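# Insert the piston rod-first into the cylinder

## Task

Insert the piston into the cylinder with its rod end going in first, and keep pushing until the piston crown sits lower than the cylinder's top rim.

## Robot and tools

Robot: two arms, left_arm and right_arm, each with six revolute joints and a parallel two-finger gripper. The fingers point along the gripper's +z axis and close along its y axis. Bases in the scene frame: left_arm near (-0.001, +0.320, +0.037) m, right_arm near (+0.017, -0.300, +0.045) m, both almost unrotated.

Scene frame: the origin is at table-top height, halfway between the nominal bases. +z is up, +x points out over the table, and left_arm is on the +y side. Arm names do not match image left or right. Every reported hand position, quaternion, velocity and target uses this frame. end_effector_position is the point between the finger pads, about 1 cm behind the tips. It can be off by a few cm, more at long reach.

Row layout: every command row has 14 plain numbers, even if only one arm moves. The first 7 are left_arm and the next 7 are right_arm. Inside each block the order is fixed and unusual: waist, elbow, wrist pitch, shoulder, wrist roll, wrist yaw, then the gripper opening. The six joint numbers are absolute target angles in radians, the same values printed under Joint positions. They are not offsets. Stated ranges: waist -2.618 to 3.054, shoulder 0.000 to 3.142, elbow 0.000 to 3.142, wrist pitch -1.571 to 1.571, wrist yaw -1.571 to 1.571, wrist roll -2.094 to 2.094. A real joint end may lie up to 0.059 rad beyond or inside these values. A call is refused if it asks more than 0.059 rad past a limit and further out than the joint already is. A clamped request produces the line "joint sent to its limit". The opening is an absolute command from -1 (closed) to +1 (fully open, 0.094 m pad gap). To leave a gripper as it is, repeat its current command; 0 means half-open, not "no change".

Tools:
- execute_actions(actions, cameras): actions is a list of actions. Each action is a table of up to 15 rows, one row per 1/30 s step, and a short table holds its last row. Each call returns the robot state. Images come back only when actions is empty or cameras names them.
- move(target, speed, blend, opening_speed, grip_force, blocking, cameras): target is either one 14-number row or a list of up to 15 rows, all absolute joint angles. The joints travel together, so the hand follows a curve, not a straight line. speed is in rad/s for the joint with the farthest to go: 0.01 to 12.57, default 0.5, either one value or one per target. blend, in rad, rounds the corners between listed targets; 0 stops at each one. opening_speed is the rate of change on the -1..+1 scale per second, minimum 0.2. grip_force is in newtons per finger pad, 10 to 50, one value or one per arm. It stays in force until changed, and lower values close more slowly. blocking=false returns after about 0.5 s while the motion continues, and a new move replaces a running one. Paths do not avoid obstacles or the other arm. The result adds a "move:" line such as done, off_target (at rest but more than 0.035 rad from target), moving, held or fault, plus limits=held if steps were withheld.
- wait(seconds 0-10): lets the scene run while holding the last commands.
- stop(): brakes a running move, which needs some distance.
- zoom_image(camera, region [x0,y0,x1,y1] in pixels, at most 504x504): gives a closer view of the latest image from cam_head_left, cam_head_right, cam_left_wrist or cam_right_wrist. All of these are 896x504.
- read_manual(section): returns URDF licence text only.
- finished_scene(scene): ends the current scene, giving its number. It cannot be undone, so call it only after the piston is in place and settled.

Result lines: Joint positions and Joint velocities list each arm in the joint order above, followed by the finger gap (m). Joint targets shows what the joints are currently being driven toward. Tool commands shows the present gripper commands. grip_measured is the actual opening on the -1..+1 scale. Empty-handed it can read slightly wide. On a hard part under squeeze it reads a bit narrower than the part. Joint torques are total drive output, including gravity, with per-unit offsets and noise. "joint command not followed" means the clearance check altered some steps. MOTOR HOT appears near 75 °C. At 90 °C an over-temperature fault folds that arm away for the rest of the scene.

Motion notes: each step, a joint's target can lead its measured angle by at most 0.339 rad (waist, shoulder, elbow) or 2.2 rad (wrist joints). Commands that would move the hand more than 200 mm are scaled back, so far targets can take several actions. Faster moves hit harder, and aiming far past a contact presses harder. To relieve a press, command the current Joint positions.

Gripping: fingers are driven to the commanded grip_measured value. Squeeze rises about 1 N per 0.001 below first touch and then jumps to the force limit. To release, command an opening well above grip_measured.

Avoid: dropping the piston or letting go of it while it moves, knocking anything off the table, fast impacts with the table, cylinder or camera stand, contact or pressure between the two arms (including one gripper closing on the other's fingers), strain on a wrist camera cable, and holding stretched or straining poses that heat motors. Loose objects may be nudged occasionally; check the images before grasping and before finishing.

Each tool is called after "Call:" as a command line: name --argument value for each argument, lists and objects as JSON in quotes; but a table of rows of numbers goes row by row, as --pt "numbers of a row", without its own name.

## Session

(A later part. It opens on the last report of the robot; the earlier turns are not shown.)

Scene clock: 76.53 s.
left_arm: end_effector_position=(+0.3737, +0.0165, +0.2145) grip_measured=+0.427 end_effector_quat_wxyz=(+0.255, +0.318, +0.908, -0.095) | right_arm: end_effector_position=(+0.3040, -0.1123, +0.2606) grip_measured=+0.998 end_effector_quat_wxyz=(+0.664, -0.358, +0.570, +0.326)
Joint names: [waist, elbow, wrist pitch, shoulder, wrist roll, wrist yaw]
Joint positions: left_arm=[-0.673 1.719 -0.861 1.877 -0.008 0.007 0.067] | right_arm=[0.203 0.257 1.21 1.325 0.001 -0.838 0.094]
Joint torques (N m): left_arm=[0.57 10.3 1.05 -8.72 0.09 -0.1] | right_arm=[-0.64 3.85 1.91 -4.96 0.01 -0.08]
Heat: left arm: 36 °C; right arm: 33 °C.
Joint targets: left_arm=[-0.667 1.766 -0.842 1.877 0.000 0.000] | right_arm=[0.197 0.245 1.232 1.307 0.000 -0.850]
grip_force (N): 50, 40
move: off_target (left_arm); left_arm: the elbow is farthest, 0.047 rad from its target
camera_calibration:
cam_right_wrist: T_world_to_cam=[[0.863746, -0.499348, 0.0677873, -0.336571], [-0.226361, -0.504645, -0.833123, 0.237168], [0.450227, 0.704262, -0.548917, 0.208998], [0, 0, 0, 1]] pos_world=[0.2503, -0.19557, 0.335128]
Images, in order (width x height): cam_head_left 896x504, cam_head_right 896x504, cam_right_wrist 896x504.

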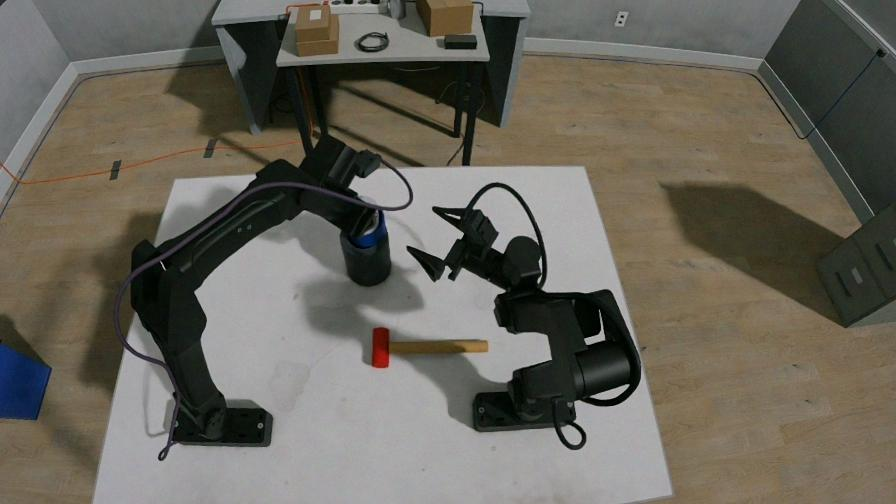

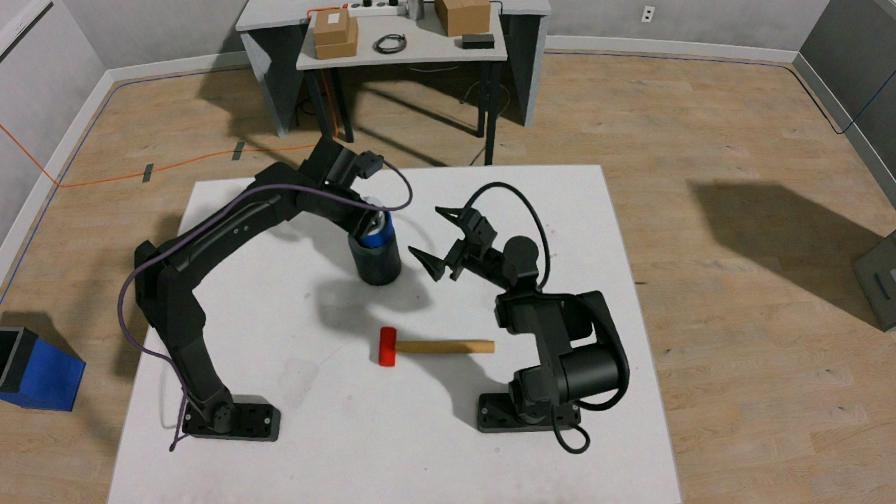

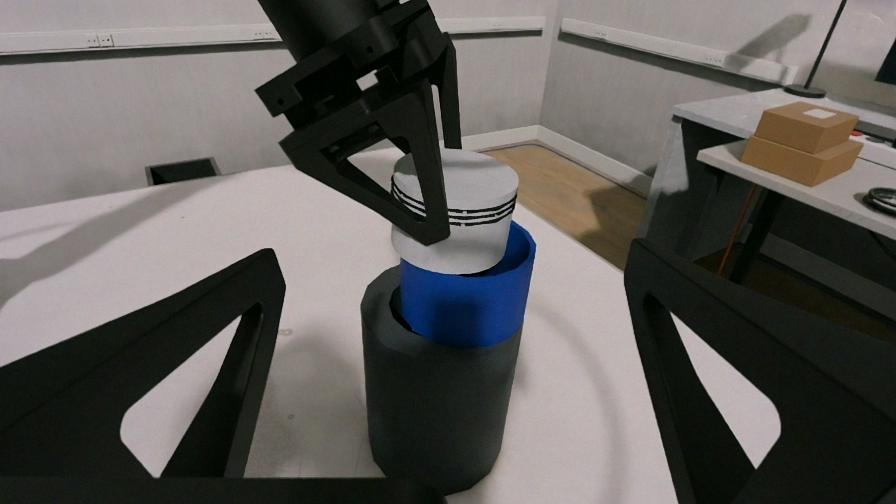

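Call:
move --pt "-0.684 1.854 -0.879 1.935 0.0 0.0 0.3 0.197 0.245 1.232 1.307 0.0 -0.85 1.0" --speed 0.2 --cameras '["cam_right_wrist", "cam_left_wrist", "cam_head_right"]'

Call:
zoom_image --camera "cam_right_wrist" --region '[360, 100, 580, 320]'

Call:
zoom_image --camera "cam_left_wrist" --region '[290, 50, 630, 290]'

Call:
zoom_image --camera "cam_head_right" --region '[337, 200, 407, 270]'

Scene clock: 80.63 s.
left_arm: end_effector_position=(+0.3801, +0.0096, +0.2142) grip_measured=+0.427 end_effector_quat_wxyz=(+0.247, +0.320, +0.910, -0.092) | right_arm: end_effector_position=(+0.3040, -0.1123, +0.2606) grip_measured=+0.998 end_effector_quat_wxyz=(+0.664, -0.358, +0.570, +0.326)
Joint names: [waist, elbow, wrist pitch, shoulder, wrist roll, wrist yaw]
Joint positions: left_arm=[-0.676 1.803 -0.908 1.933 -0.008 0.006 0.067] | right_arm=[0.203 0.257 1.21 1.325 0.001 -0.838 0.094]
Joint torques (N m): left_arm=[-0.7 10.58 1.11 -8.99 0.09 -0.09] | right_arm=[-0.53 3.89 1.92 -5.01 0 -0.09]
Heat: left arm: 36 °C; right arm: 33 °C.
Joint targets: left_arm=[-0.684 1.854 -0.879 1.935 0.000 0.000] | right_arm=[0.197 0.245 1.232 1.307 0.000 -0.850]
grip_force (N): 50, 40
move: off_target (left_arm); left_arm: the elbow is farthest, 0.051 rad from its target
camera_calibration:
cam_left_wrist: T_world_to_cam=[[-0.650405, -0.757719, -0.0532511, 0.267311], [-0.756325, 0.639527, 0.13776, 0.25784], [-0.0703278, 0.129875, -0.989033, 0.358329], [0, 0, 0, 1]] pos_world=[0.394072, -0.00888719, 0.333114]
cam_right_wrist: T_world_to_cam=[[0.863746, -0.499348, 0.0677873, -0.336571], [-0.226361, -0.504645, -0.833123, 0.237168], [0.450227, 0.704262, -0.548917, 0.208998], [0, 0, 0, 1]] pos_world=[0.2503, -0.19557, 0.335128]
Images, in order (width x height): cam_head_right 896x504, cam_left_wrist 896x504, cam_right_wrist 896x504.

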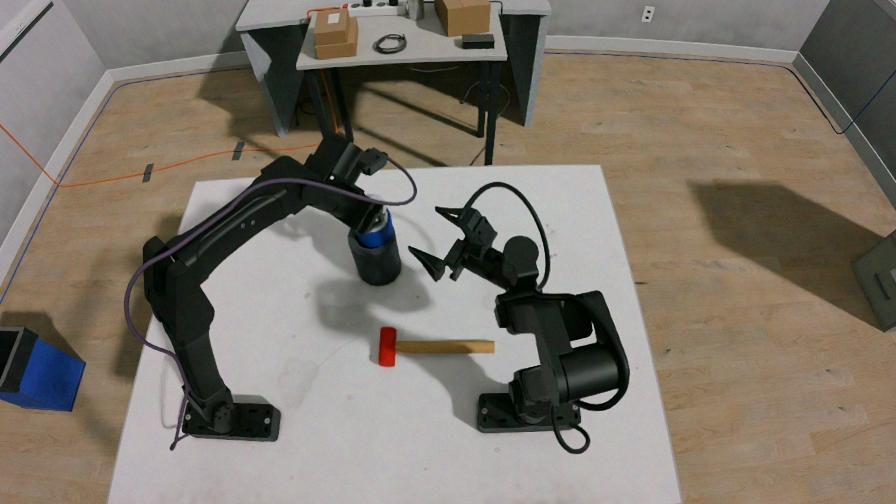

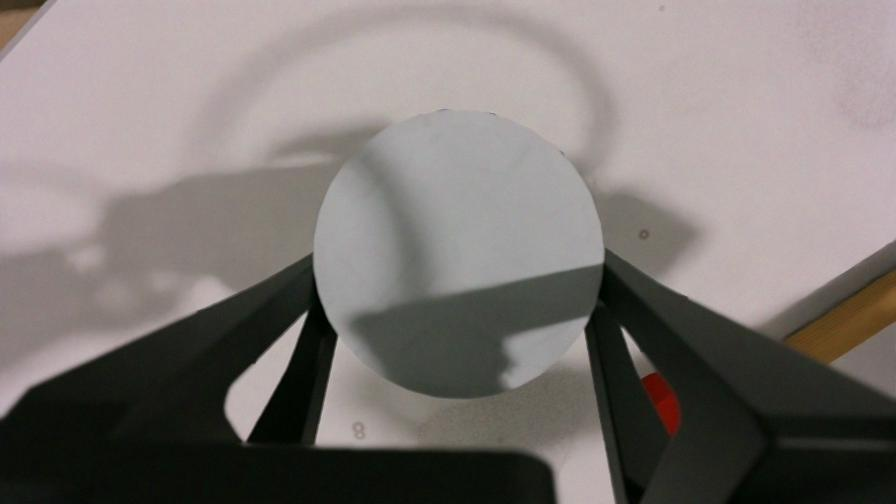

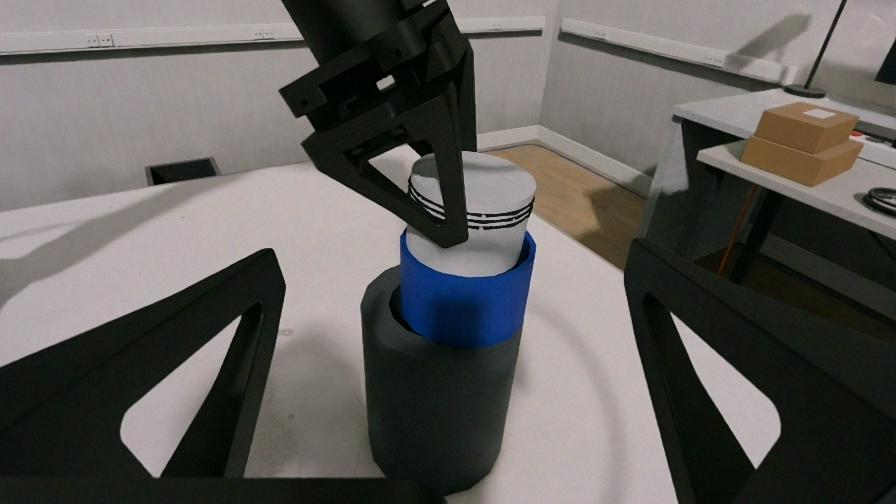

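Scaled by 2.291 from the camera's 896x504 image, which has a finer 1280x720 frame.

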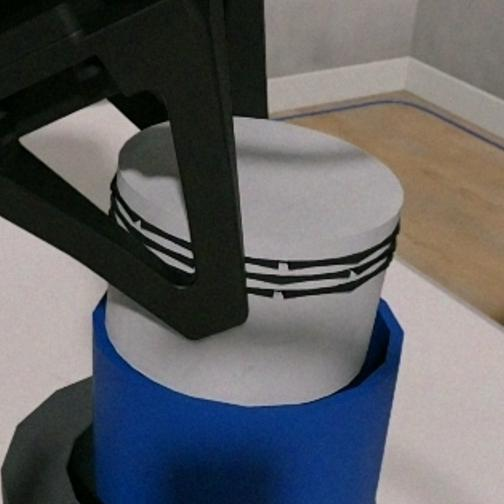

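Scaled by 1.482 from the camera's 896x504 image, which has a finer 1280x720 frame.

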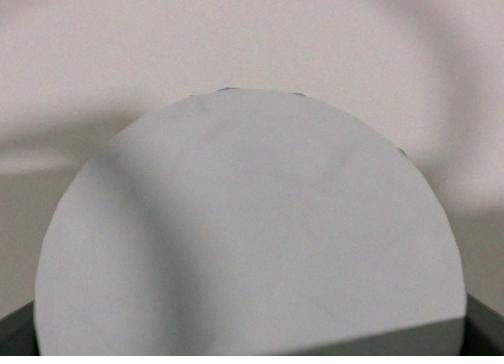

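Scaled by 7.200 from the camera's 896x504 image, which has a finer 1280x720 frame.

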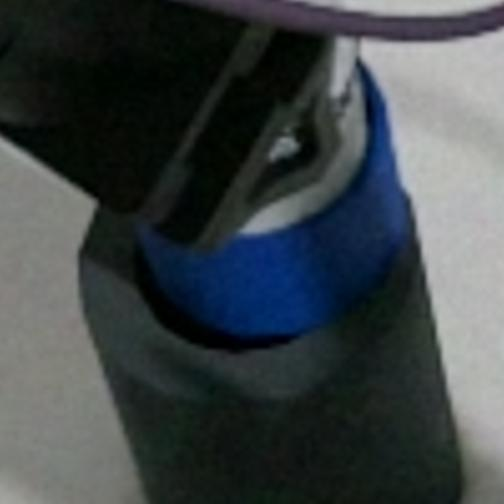

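Call:
execute_actions --actions '[]' --cameras '["cam_head_left", "cam_head_right"]'

Call:
zoom_image --camera "cam_head_right" --region '[355, 205, 397, 247]'

Call:
zoom_image --camera "cam_head_left" --region '[350, 205, 392, 247]'

Scene clock: 82.67 s.
left_arm: end_effector_position=(+0.3801, +0.0096, +0.2142) grip_measured=+0.427 end_effector_quat_wxyz=(+0.247, +0.320, +0.910, -0.092) | right_arm: end_effector_position=(+0.3040, -0.1123, +0.2606) grip_measured=+0.998 end_effector_quat_wxyz=(+0.664, -0.358, +0.570, +0.326)
Joint names: [waist, elbow, wrist pitch, shoulder, wrist roll, wrist yaw]
Joint positions: left_arm=[-0.676 1.803 -0.908 1.933 -0.008 0.006 0.067] | right_arm=[0.203 0.257 1.21 1.325 0.001 -0.838 0.094]
Joint velocities: within noise
Joint torques (N m): left_arm=[-0.7 10.58 1.11 -8.99 0.09 -0.09] | right_arm=[-0.51 3.93 1.91 -5.03 -0.01 -0.08]
Motor temperatures (°C): left_arm=[28 29 35 32 26 27 27] | right_arm=[29 29 33 29 28 29 28]
Heat: left arm: 35 °C; right arm: 33 °C.
Joint targets: left_arm=[-0.684 1.854 -0.879 1.935 0.000 0.000] | right_arm=[0.197 0.245 1.232 1.307 0.000 -0.850]
Tool commands: left_gripper/opening=+0.3 right_gripper/opening=+1.0
grip_force (N): 50, 40
Images, in order (width x height): cam_head_left 896x504, cam_head_right 896x504.

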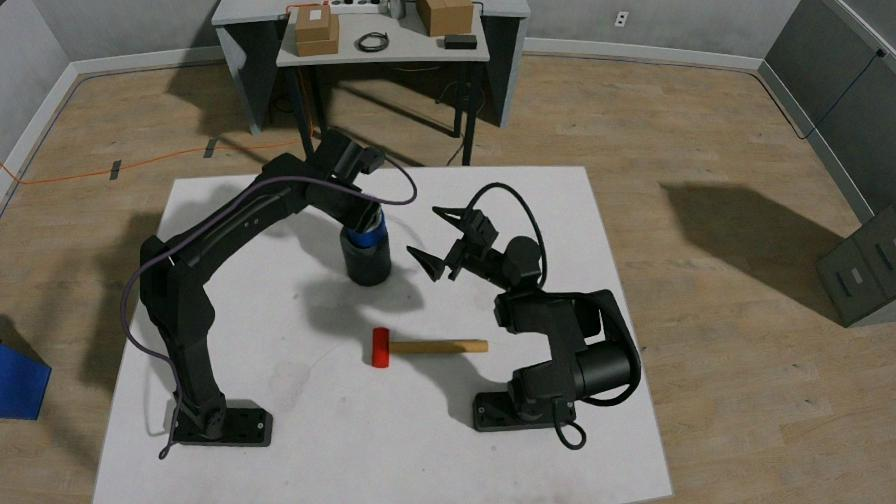

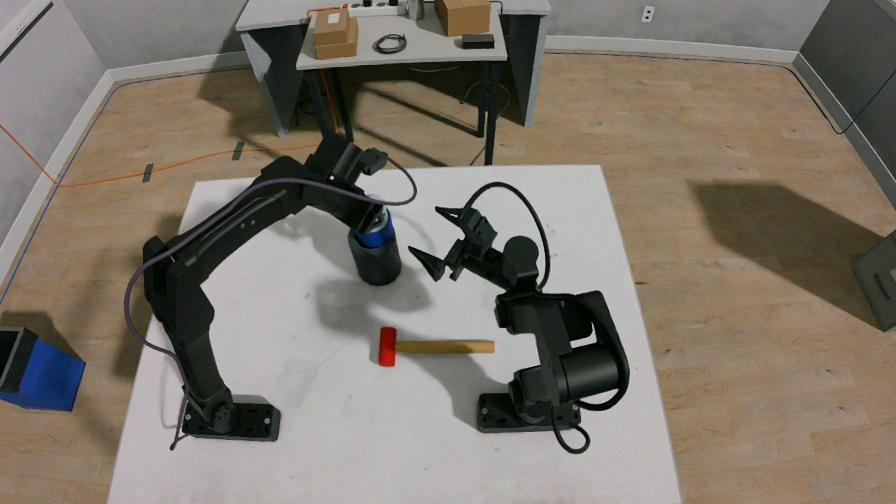

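Scaled by 12.000 from the camera's 896x504 image, which has a finer 1280x720 frame.

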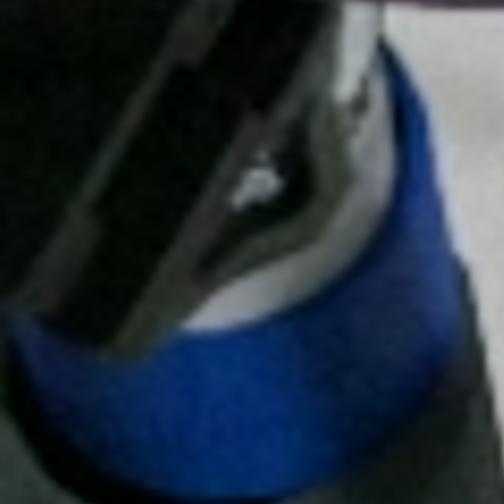

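Scaled by 12.000 from the camera's 896x504 image, which has a finer 1280x720 frame.

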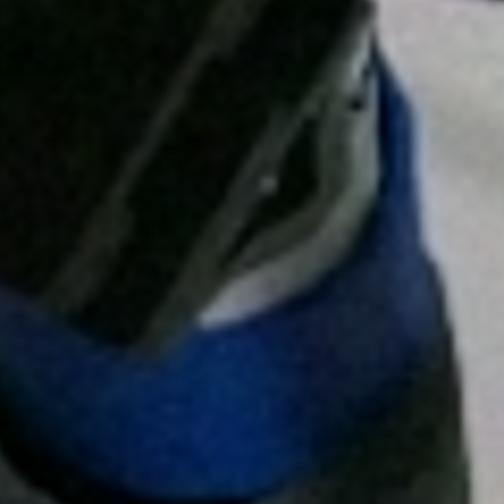

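Call:
move --pt "-0.684 1.854 -0.837 1.935 0.0 0.0 0.3 0.197 0.245 1.232 1.307 0.0 -0.85 1.0" --speed 0.1 --cameras '["cam_right_wrist"]'

Call:
zoom_image --camera "cam_right_wrist" --region '[360, 100, 580, 320]'

Scene clock: 84.90 s.
left_arm: end_effector_position=(+0.3806, +0.0092, +0.2146) grip_measured=+0.427 end_effector_quat_wxyz=(+0.248, +0.319, +0.910, -0.092) | right_arm: end_effector_position=(+0.3040, -0.1123, +0.2606) grip_measured=+0.998 end_effector_quat_wxyz=(+0.664, -0.358, +0.570, +0.326)
Joint names: [waist, elbow, wrist pitch, shoulder, wrist roll, wrist yaw]
Joint positions: left_arm=[-0.676 1.803 -0.905 1.933 -0.008 0.006 0.067] | right_arm=[0.203 0.257 1.21 1.325 0.001 -0.838 0.094]
Joint torques (N m): left_arm=[-0.69 10.58 1.47 -9.01 0.09 -0.09] | right_arm=[-0.54 3.96 1.93 -4.98 0 -0.11]
Heat: left arm: 35 °C; right arm: 33 °C.
Joint targets: left_arm=[-0.684 1.854 -0.837 1.935 0.000 0.000] | right_arm=[0.197 0.245 1.232 1.307 0.000 -0.850]
grip_force (N): 50, 40
move: off_target (left_arm); left_arm: the wrist pitch is farthest, 0.068 rad from its target
camera_calibration:
cam_right_wrist: T_world_to_cam=[[0.863746, -0.499348, 0.0677873, -0.336571], [-0.226361, -0.504645, -0.833123, 0.237168], [0.450227, 0.704262, -0.548917, 0.208998], [0, 0, 0, 1]] pos_world=[0.2503, -0.19557, 0.335128]
Images, in order (width x height): cam_right_wrist 896x504.

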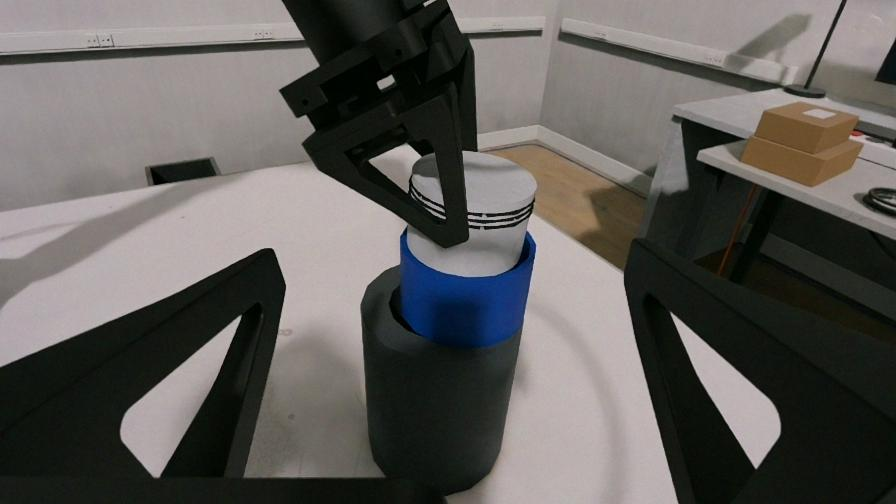

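Scaled by 2.291 from the camera's 896x504 image, which has a finer 1280x720 frame.

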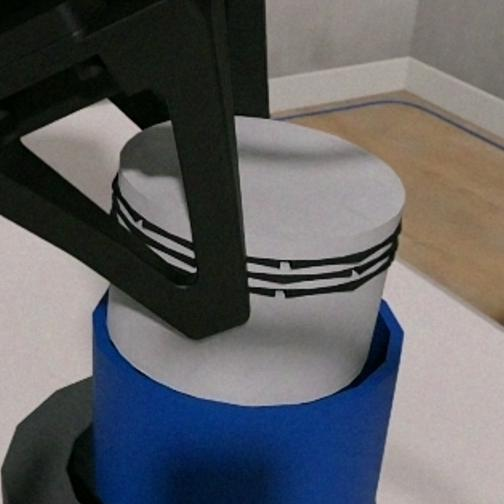

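Call:
move --pt "-0.684 1.854 -0.829 1.935 0.0 0.0 0.3 0.197 0.245 1.232 1.307 0.0 -0.85 1.0" --pt "-0.684 1.854 -0.829 1.958 0.0 0.0 0.3 0.197 0.245 1.232 1.307 0.0 -0.85 1.0" --speed 0.06 --cameras '["cam_right_wrist", "cam_head_right", "cam_head_left"]'

Call:
zoom_image --camera "cam_right_wrist" --region '[360, 100, 580, 320]'

Call:
zoom_image --camera "cam_head_right" --region '[355, 205, 397, 247]'

Call:
zoom_image --camera "cam_head_left" --region '[350, 205, 392, 247]'

Scene clock: 86.97 s.
left_arm: end_effector_position=(+0.3835, +0.0072, +0.2041) grip_measured=+0.427 end_effector_quat_wxyz=(+0.242, +0.320, +0.912, -0.089) | right_arm: end_effector_position=(+0.3040, -0.1123, +0.2606) grip_measured=+0.998 end_effector_quat_wxyz=(+0.664, -0.358, +0.570, +0.326)
Joint names: [waist, elbow, wrist pitch, shoulder, wrist roll, wrist yaw]
Joint positions: left_arm=[-0.676 1.803 -0.895 1.958 -0.008 0.005 0.067] | right_arm=[0.203 0.257 1.21 1.325 0.001 -0.838 0.094]
Joint torques (N m): left_arm=[-0.7 10.59 1.44 -9.35 0.1 -0.08] | right_arm=[-0.53 3.84 1.91 -4.9 0.01 -0.09]
Heat: left arm: 36 °C; right arm: 33 °C.
Joint targets: left_arm=[-0.684 1.854 -0.829 1.958 0.000 0.000] | right_arm=[0.197 0.245 1.232 1.307 0.000 -0.850]
grip_force (N): 50, 40
move: off_target (left_arm); left_arm: the wrist pitch is farthest, 0.066 rad from its target
camera_calibration:
cam_right_wrist: T_world_to_cam=[[0.863746, -0.499348, 0.0677873, -0.336571], [-0.226361, -0.504645, -0.833123, 0.237168], [0.450227, 0.704262, -0.548917, 0.208998], [0, 0, 0, 1]] pos_world=[0.2503, -0.19557, 0.335128]
Images, in order (width x height): cam_head_left 896x504, cam_head_right 896x504, cam_right_wrist 896x504.

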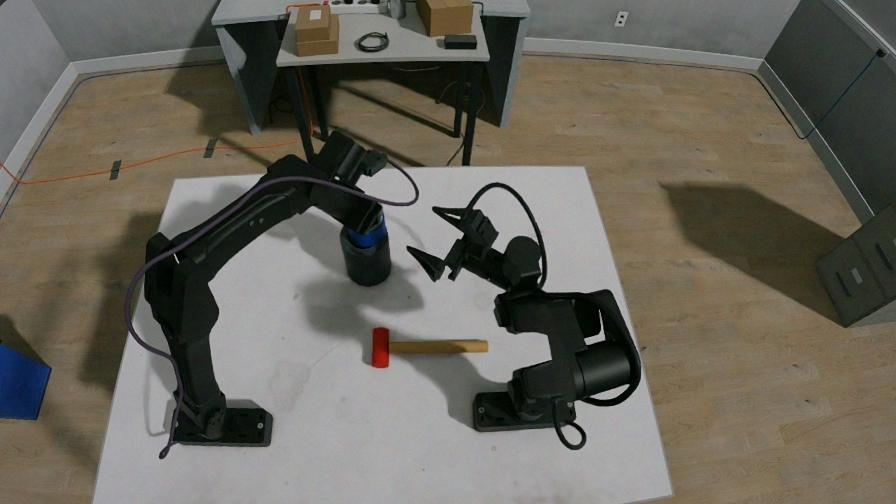

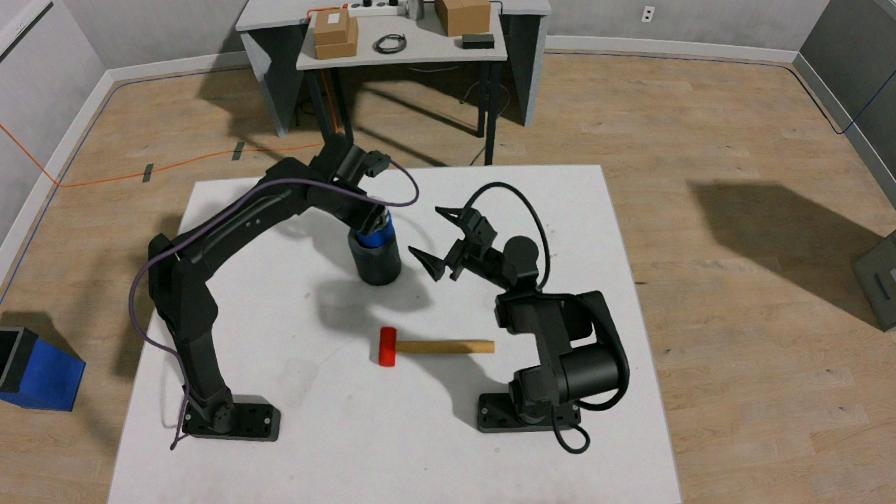

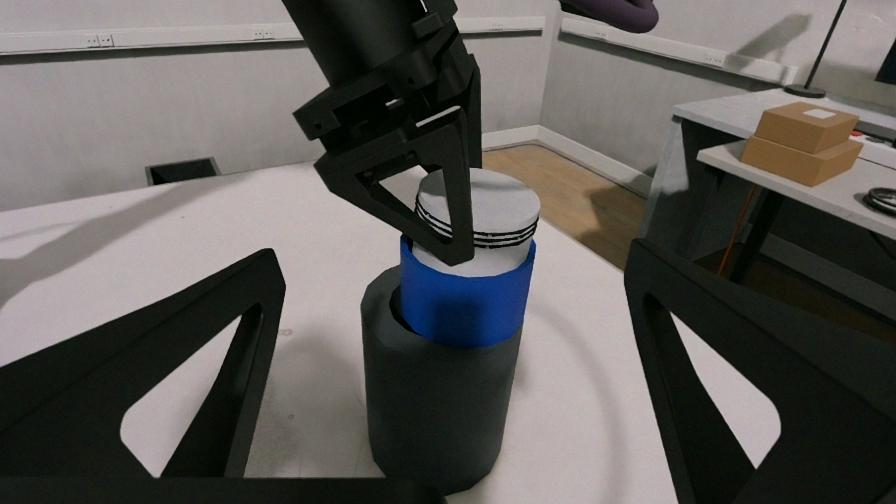

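Scaled by 2.291 from the camera's 896x504 image, which has a finer 1280x720 frame.

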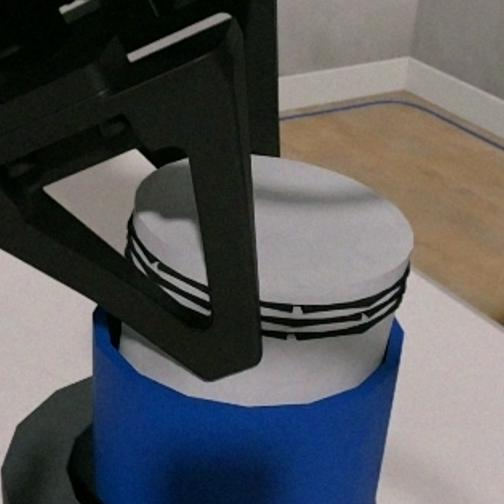

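Scaled by 12.000 from the camera's 896x504 image, which has a finer 1280x720 frame.

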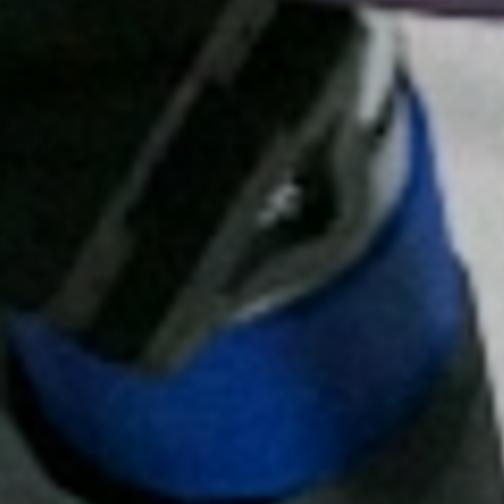

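Scaled by 12.000 from the camera's 896x504 image, which has a finer 1280x720 frame.

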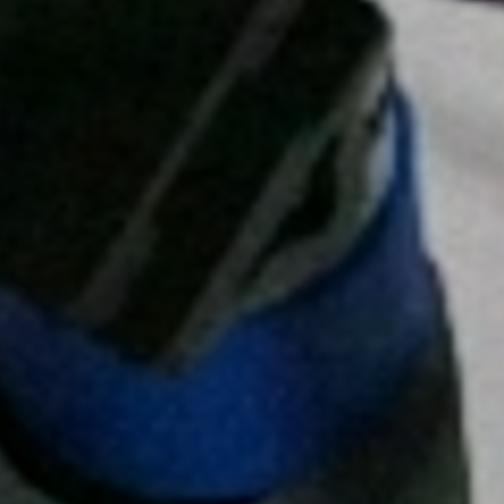

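Call:
move --pt "-0.663 1.88 -0.9435 1.958 0.0 0.0 0.3 0.197 0.245 1.232 1.307 0.0 -0.85 1.0" --speed 0.1 --cameras '["cam_right_wrist", "cam_head_right", "cam_head_left"]'

Call:
zoom_image --camera "cam_right_wrist" --region '[340, 100, 580, 340]'

Call:
zoom_image --camera "cam_head_right" --region '[337, 205, 407, 275]'

Call:
zoom_image --camera "cam_head_left" --region '[330, 205, 400, 275]'

Scene clock: 92.00 s.
left_arm: end_effector_position=(+0.3791, +0.0156, +0.2069) grip_measured=+0.427 end_effector_quat_wxyz=(+0.226, +0.318, +0.917, -0.082) | right_arm: end_effector_position=(+0.3040, -0.1123, +0.2606) grip_measured=+0.998 end_effector_quat_wxyz=(+0.664, -0.358, +0.570, +0.326)
Joint names: [waist, elbow, wrist pitch, shoulder, wrist roll, wrist yaw]
Joint positions: left_arm=[-0.669 1.832 -0.96 1.958 -0.008 0.004 0.067] | right_arm=[0.203 0.257 1.21 1.325 0.001 -0.838 0.094]
Joint torques (N m): left_arm=[0.53 10.3 0.95 -9.29 0.1 -0.08] | right_arm=[-0.58 3.99 1.92 -4.94 -0.02 -0.08]
Heat: left arm: 36 °C; right arm: 33 °C.
Joint targets: left_arm=[-0.663 1.880 -0.943 1.958 0.000 0.000] | right_arm=[0.197 0.245 1.232 1.307 0.000 -0.850]
grip_force (N): 50, 40
move: off_target (left_arm); left_arm: the elbow is farthest, 0.048 rad from its target
camera_calibration:
cam_right_wrist: T_world_to_cam=[[0.863746, -0.499348, 0.0677873, -0.336571], [-0.226361, -0.504645, -0.833123, 0.237168], [0.450227, 0.704262, -0.548917, 0.208998], [0, 0, 0, 1]] pos_world=[0.2503, -0.19557, 0.335128]
Images, in order (width x height): cam_head_left 896x504, cam_head_right 896x504, cam_right_wrist 896x504.

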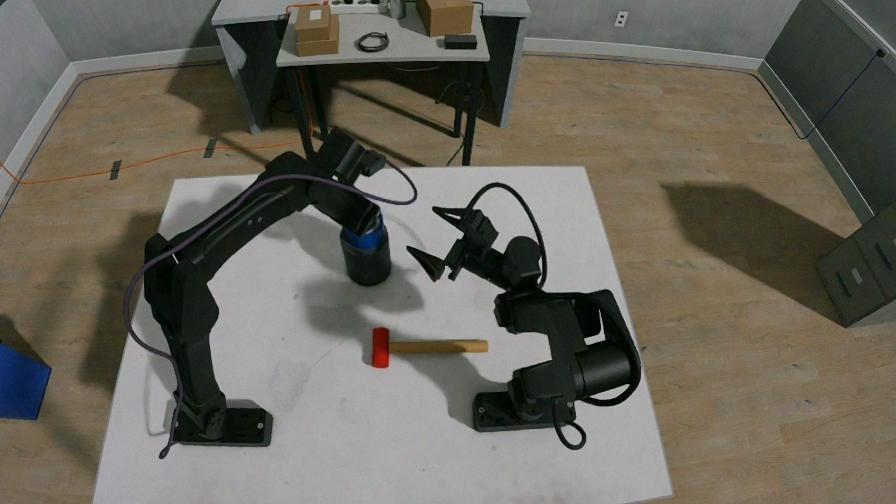

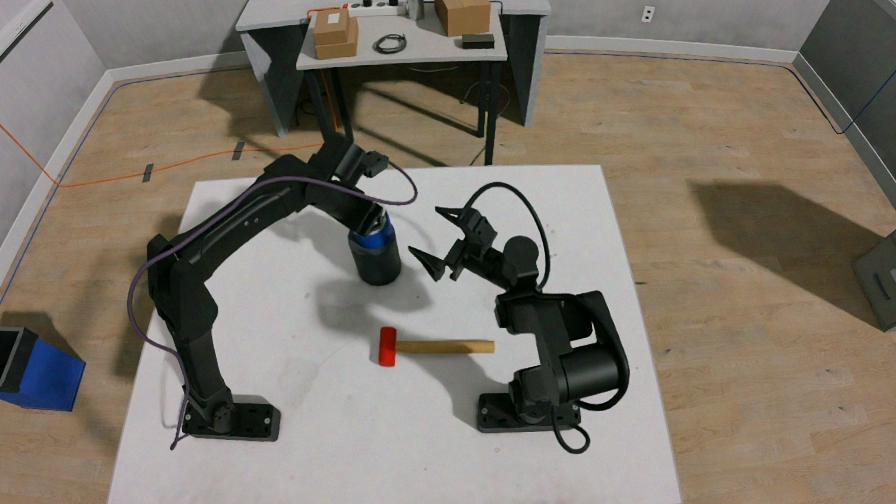

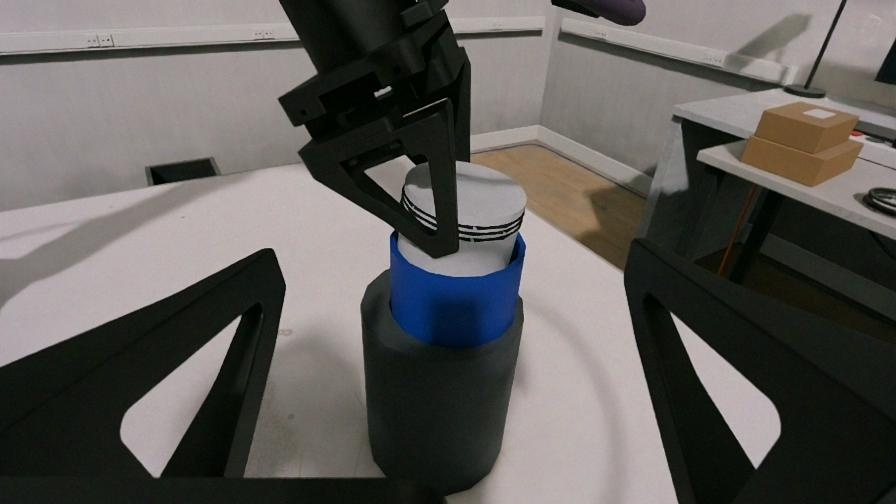

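Scaled by 2.100 from the camera's 896x504 image, which has a finer 1280x720 frame.

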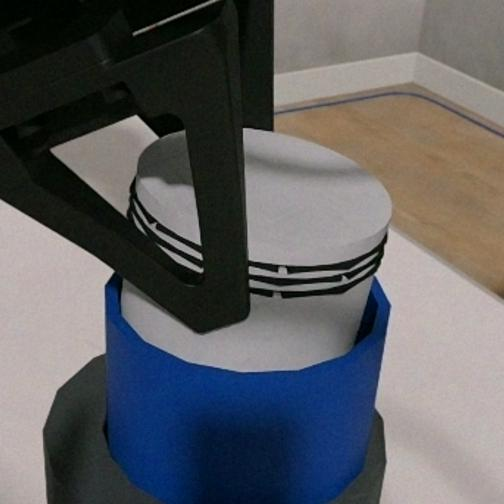

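Scaled by 7.200 from the camera's 896x504 image, which has a finer 1280x720 frame.

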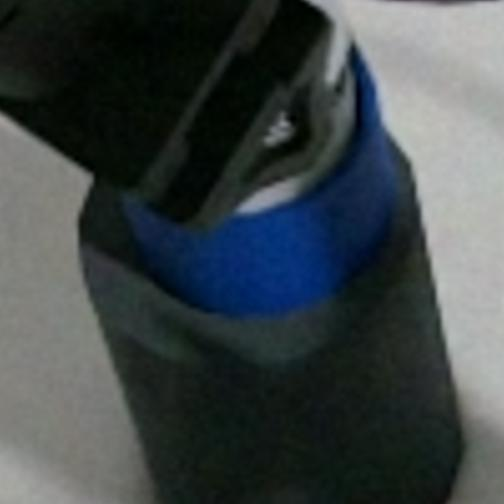

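Scaled by 7.200 from the camera's 896x504 image, which has a finer 1280x720 frame.

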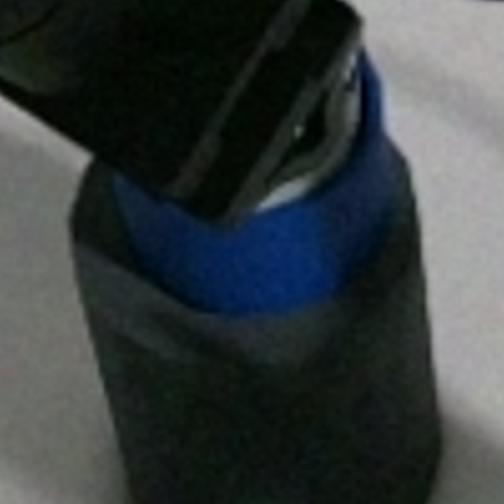

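Call:
move --pt "-0.660 1.547 -0.642 1.718 0.0 0.0 0.3 0.197 0.245 1.232 1.307 0.0 -0.85 1.0" --speed 0.2 --cameras '["cam_right_wrist", "cam_head_right", "cam_head_left"]'

Call:
zoom_image --camera "cam_right_wrist" --region '[340, 100, 580, 340]'

Call:
zoom_image --camera "cam_head_right" --region '[337, 205, 407, 275]'

Call:
zoom_image --camera "cam_head_left" --region '[330, 205, 400, 275]'

Scene clock: 96.17 s.
left_arm: end_effector_position=(+0.3685, +0.0260, +0.2070) grip_measured=+0.427 end_effector_quat_wxyz=(+0.283, +0.312, +0.901, -0.101) | right_arm: end_effector_position=(+0.3040, -0.1123, +0.2606) grip_measured=+0.998 end_effector_quat_wxyz=(+0.664, -0.358, +0.570, +0.326)
Joint names: [waist, elbow, wrist pitch, shoulder, wrist roll, wrist yaw]
Joint positions: left_arm=[-0.666 1.541 -0.716 1.786 -0.007 0.003 0.067] | right_arm=[0.203 0.257 1.21 1.325 0.001 -0.838 0.094]
Joint torques (N m): left_arm=[0.55 7.1 1.63 -13.16 0.07 -0.06] | right_arm=[-0.53 3.96 1.92 -4.98 0.01 -0.09]
Heat: left arm: 36 °C; right arm: 33 °C.
Joint targets: left_arm=[-0.660 1.547 -0.642 1.718 0.000 0.000] | right_arm=[0.197 0.245 1.232 1.307 0.000 -0.850]
grip_force (N): 50, 40
move: off_target (left_arm); left_arm: the wrist pitch is farthest, 0.074 rad from its target
camera_calibration:
cam_right_wrist: T_world_to_cam=[[0.863746, -0.499348, 0.0677873, -0.336571], [-0.226361, -0.504645, -0.833123, 0.237168], [0.450227, 0.704262, -0.548917, 0.208998], [0, 0, 0, 1]] pos_world=[0.2503, -0.19557, 0.335128]
Images, in order (width x height): cam_head_left 896x504, cam_head_right 896x504, cam_right_wrist 896x504.

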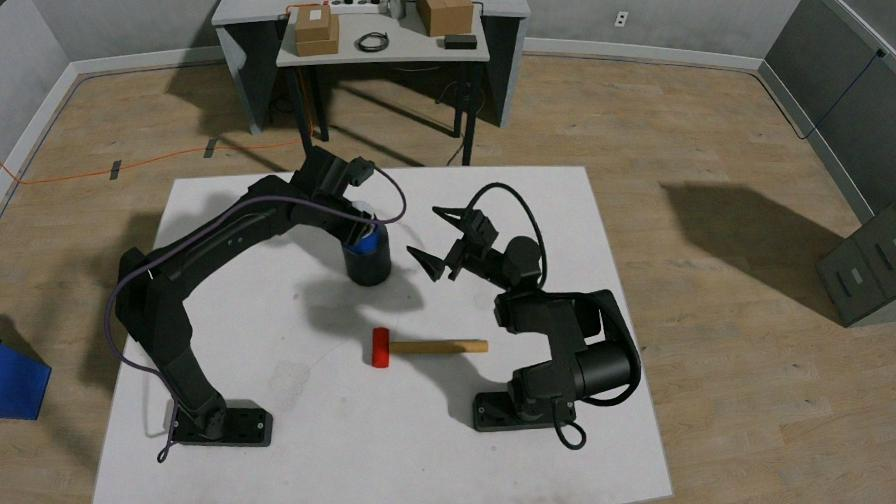

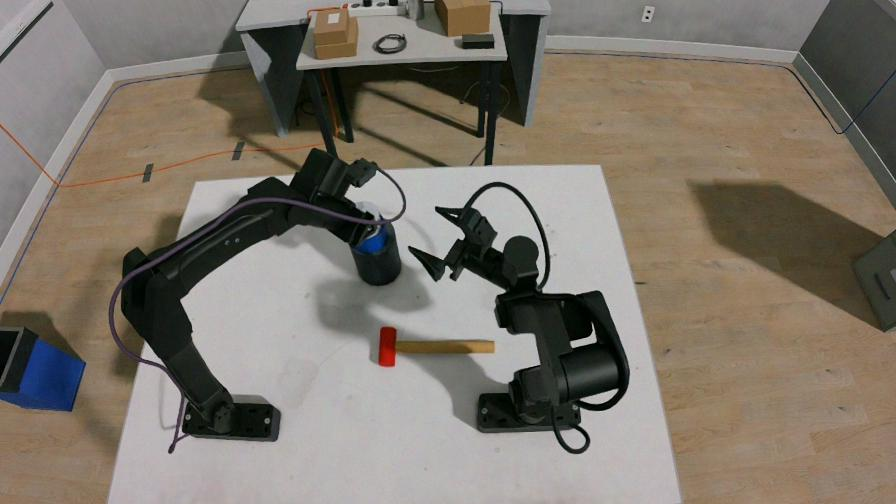

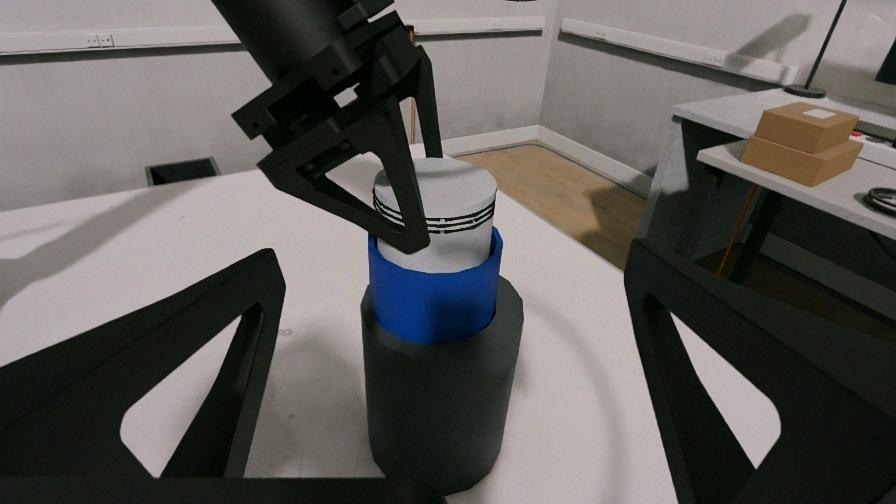

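Scaled by 2.100 from the camera's 896x504 image, which has a finer 1280x720 frame.

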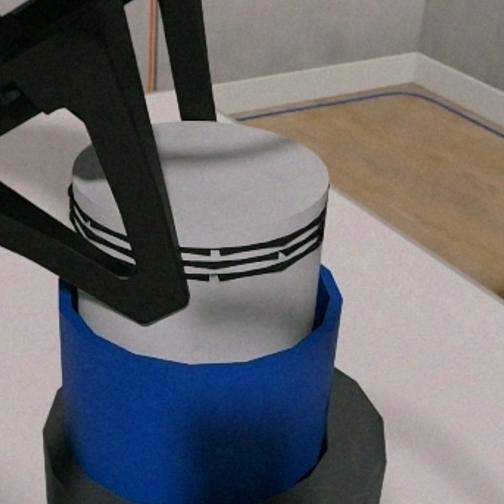

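Scaled by 7.200 from the camera's 896x504 image, which has a finer 1280x720 frame.

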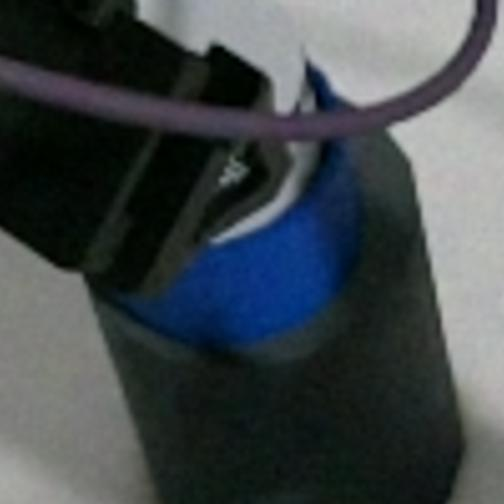

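Scaled by 7.200 from the camera's 896x504 image, which has a finer 1280x720 frame.

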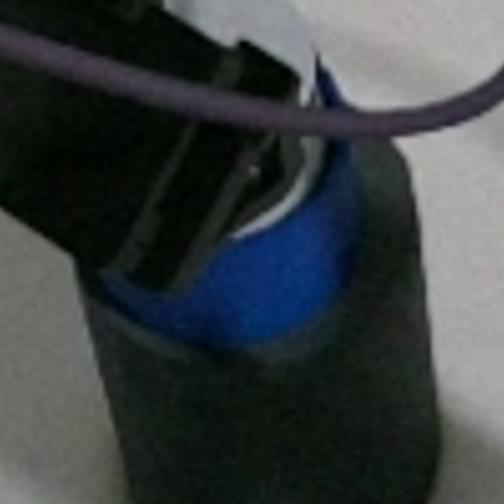

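Call:
move --pt "-0.655 1.659 -0.736 1.832 0.0 0.0 0.3 0.197 0.245 1.232 1.307 0.0 -0.85 1.0" --speed 0.12 --cameras '["cam_right_wrist", "cam_head_right", "cam_head_left"]'

Call:
zoom_image --camera "cam_right_wrist" --region '[340, 100, 580, 340]'

Call:
zoom_image --camera "cam_head_right" --region '[337, 205, 407, 275]'

Call:
zoom_image --camera "cam_head_left" --region '[330, 205, 400, 275]'

Scene clock: 99.57 s.
left_arm: end_effector_position=(+0.3730, +0.0251, +0.2028) grip_measured=+0.427 end_effector_quat_wxyz=(+0.265, +0.312, +0.907, -0.095) | right_arm: end_effector_position=(+0.3040, -0.1123, +0.2606) grip_measured=+0.998 end_effector_quat_wxyz=(+0.664, -0.358, +0.570, +0.326)
Joint names: [waist, elbow, wrist pitch, shoulder, wrist roll, wrist yaw]
Joint positions: left_arm=[-0.662 1.607 -0.772 1.834 -0.007 0.003 0.067] | right_arm=[0.203 0.257 1.21 1.325 0.001 -0.838 0.094]
Joint torques (N m): left_arm=[0.57 10.77 1.23 -8.51 0.08 -0.06] | right_arm=[-0.59 3.92 1.92 -4.93 0.01 -0.05]
Heat: left arm: 37 °C; right arm: 33 °C.
Joint targets: left_arm=[-0.655 1.659 -0.736 1.832 0.000 0.000] | right_arm=[0.197 0.245 1.232 1.307 0.000 -0.850]
grip_force (N): 50, 40
move: off_target (left_arm); left_arm: the elbow is farthest, 0.052 rad from its target
camera_calibration:
cam_right_wrist: T_world_to_cam=[[0.863746, -0.499348, 0.0677873, -0.336571], [-0.226361, -0.504645, -0.833123, 0.237168], [0.450227, 0.704262, -0.548917, 0.208998], [0, 0, 0, 1]] pos_world=[0.2503, -0.19557, 0.335128]
Images, in order (width x height): cam_head_left 896x504, cam_head_right 896x504, cam_right_wrist 896x504.

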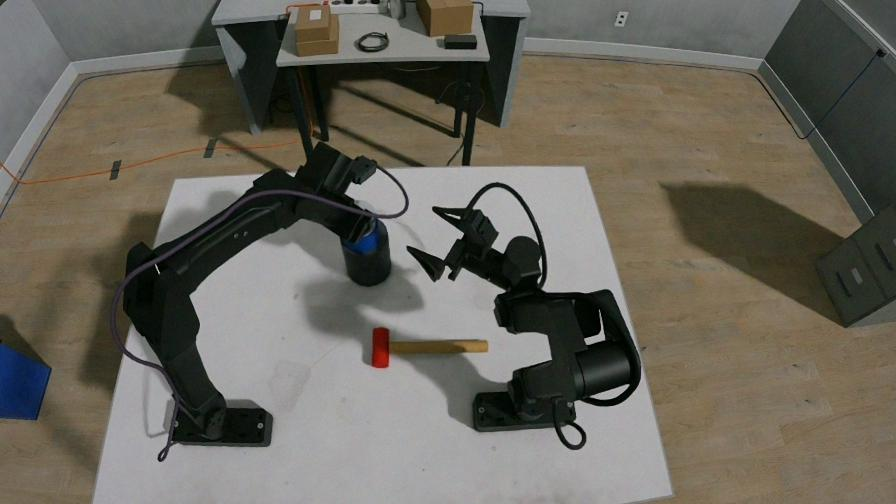

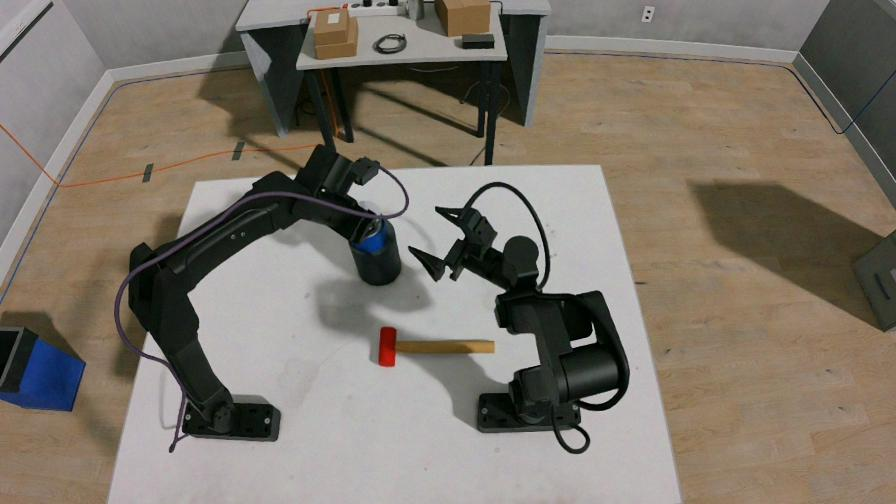

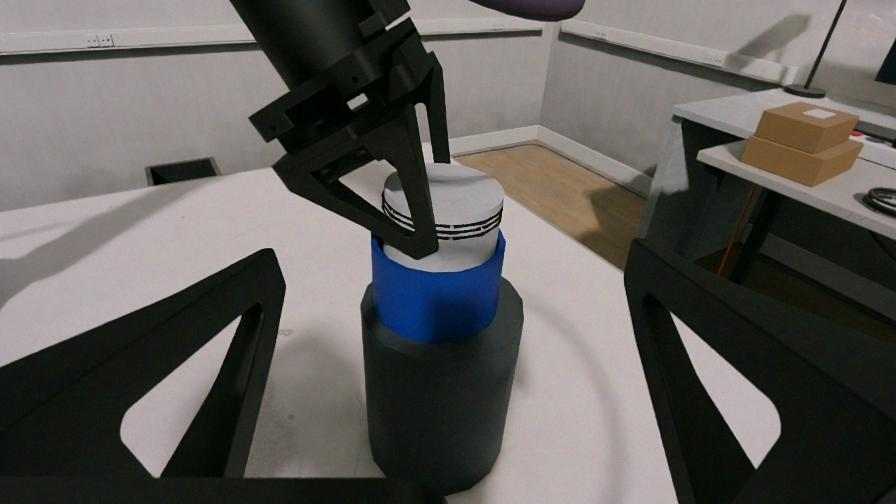

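Scaled by 2.100 from the camera's 896x504 image, which has a finer 1280x720 frame.

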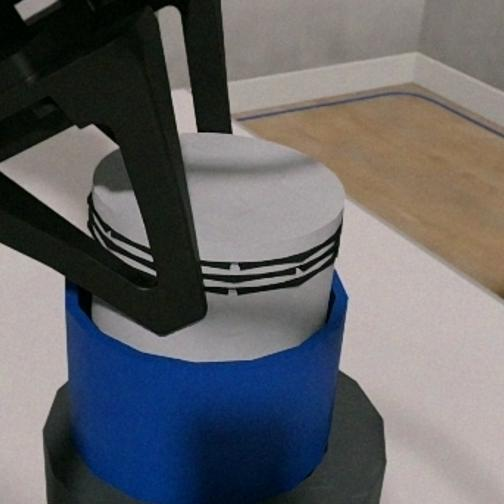

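Scaled by 7.200 from the camera's 896x504 image, which has a finer 1280x720 frame.

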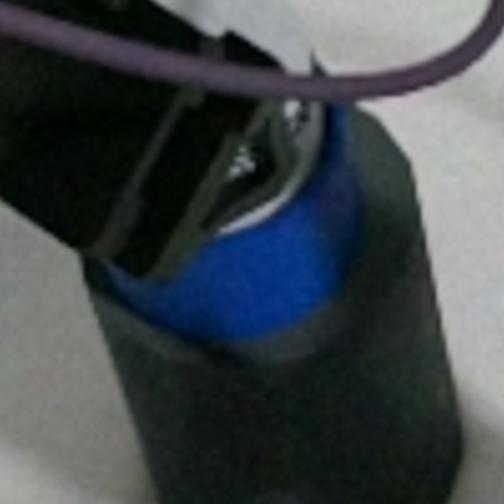

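Scaled by 7.200 from the camera's 896x504 image, which has a finer 1280x720 frame.

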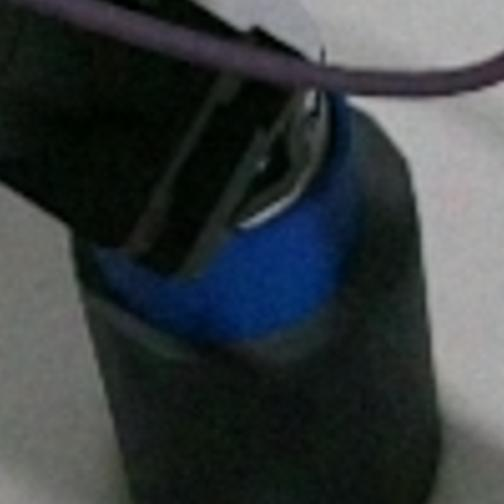

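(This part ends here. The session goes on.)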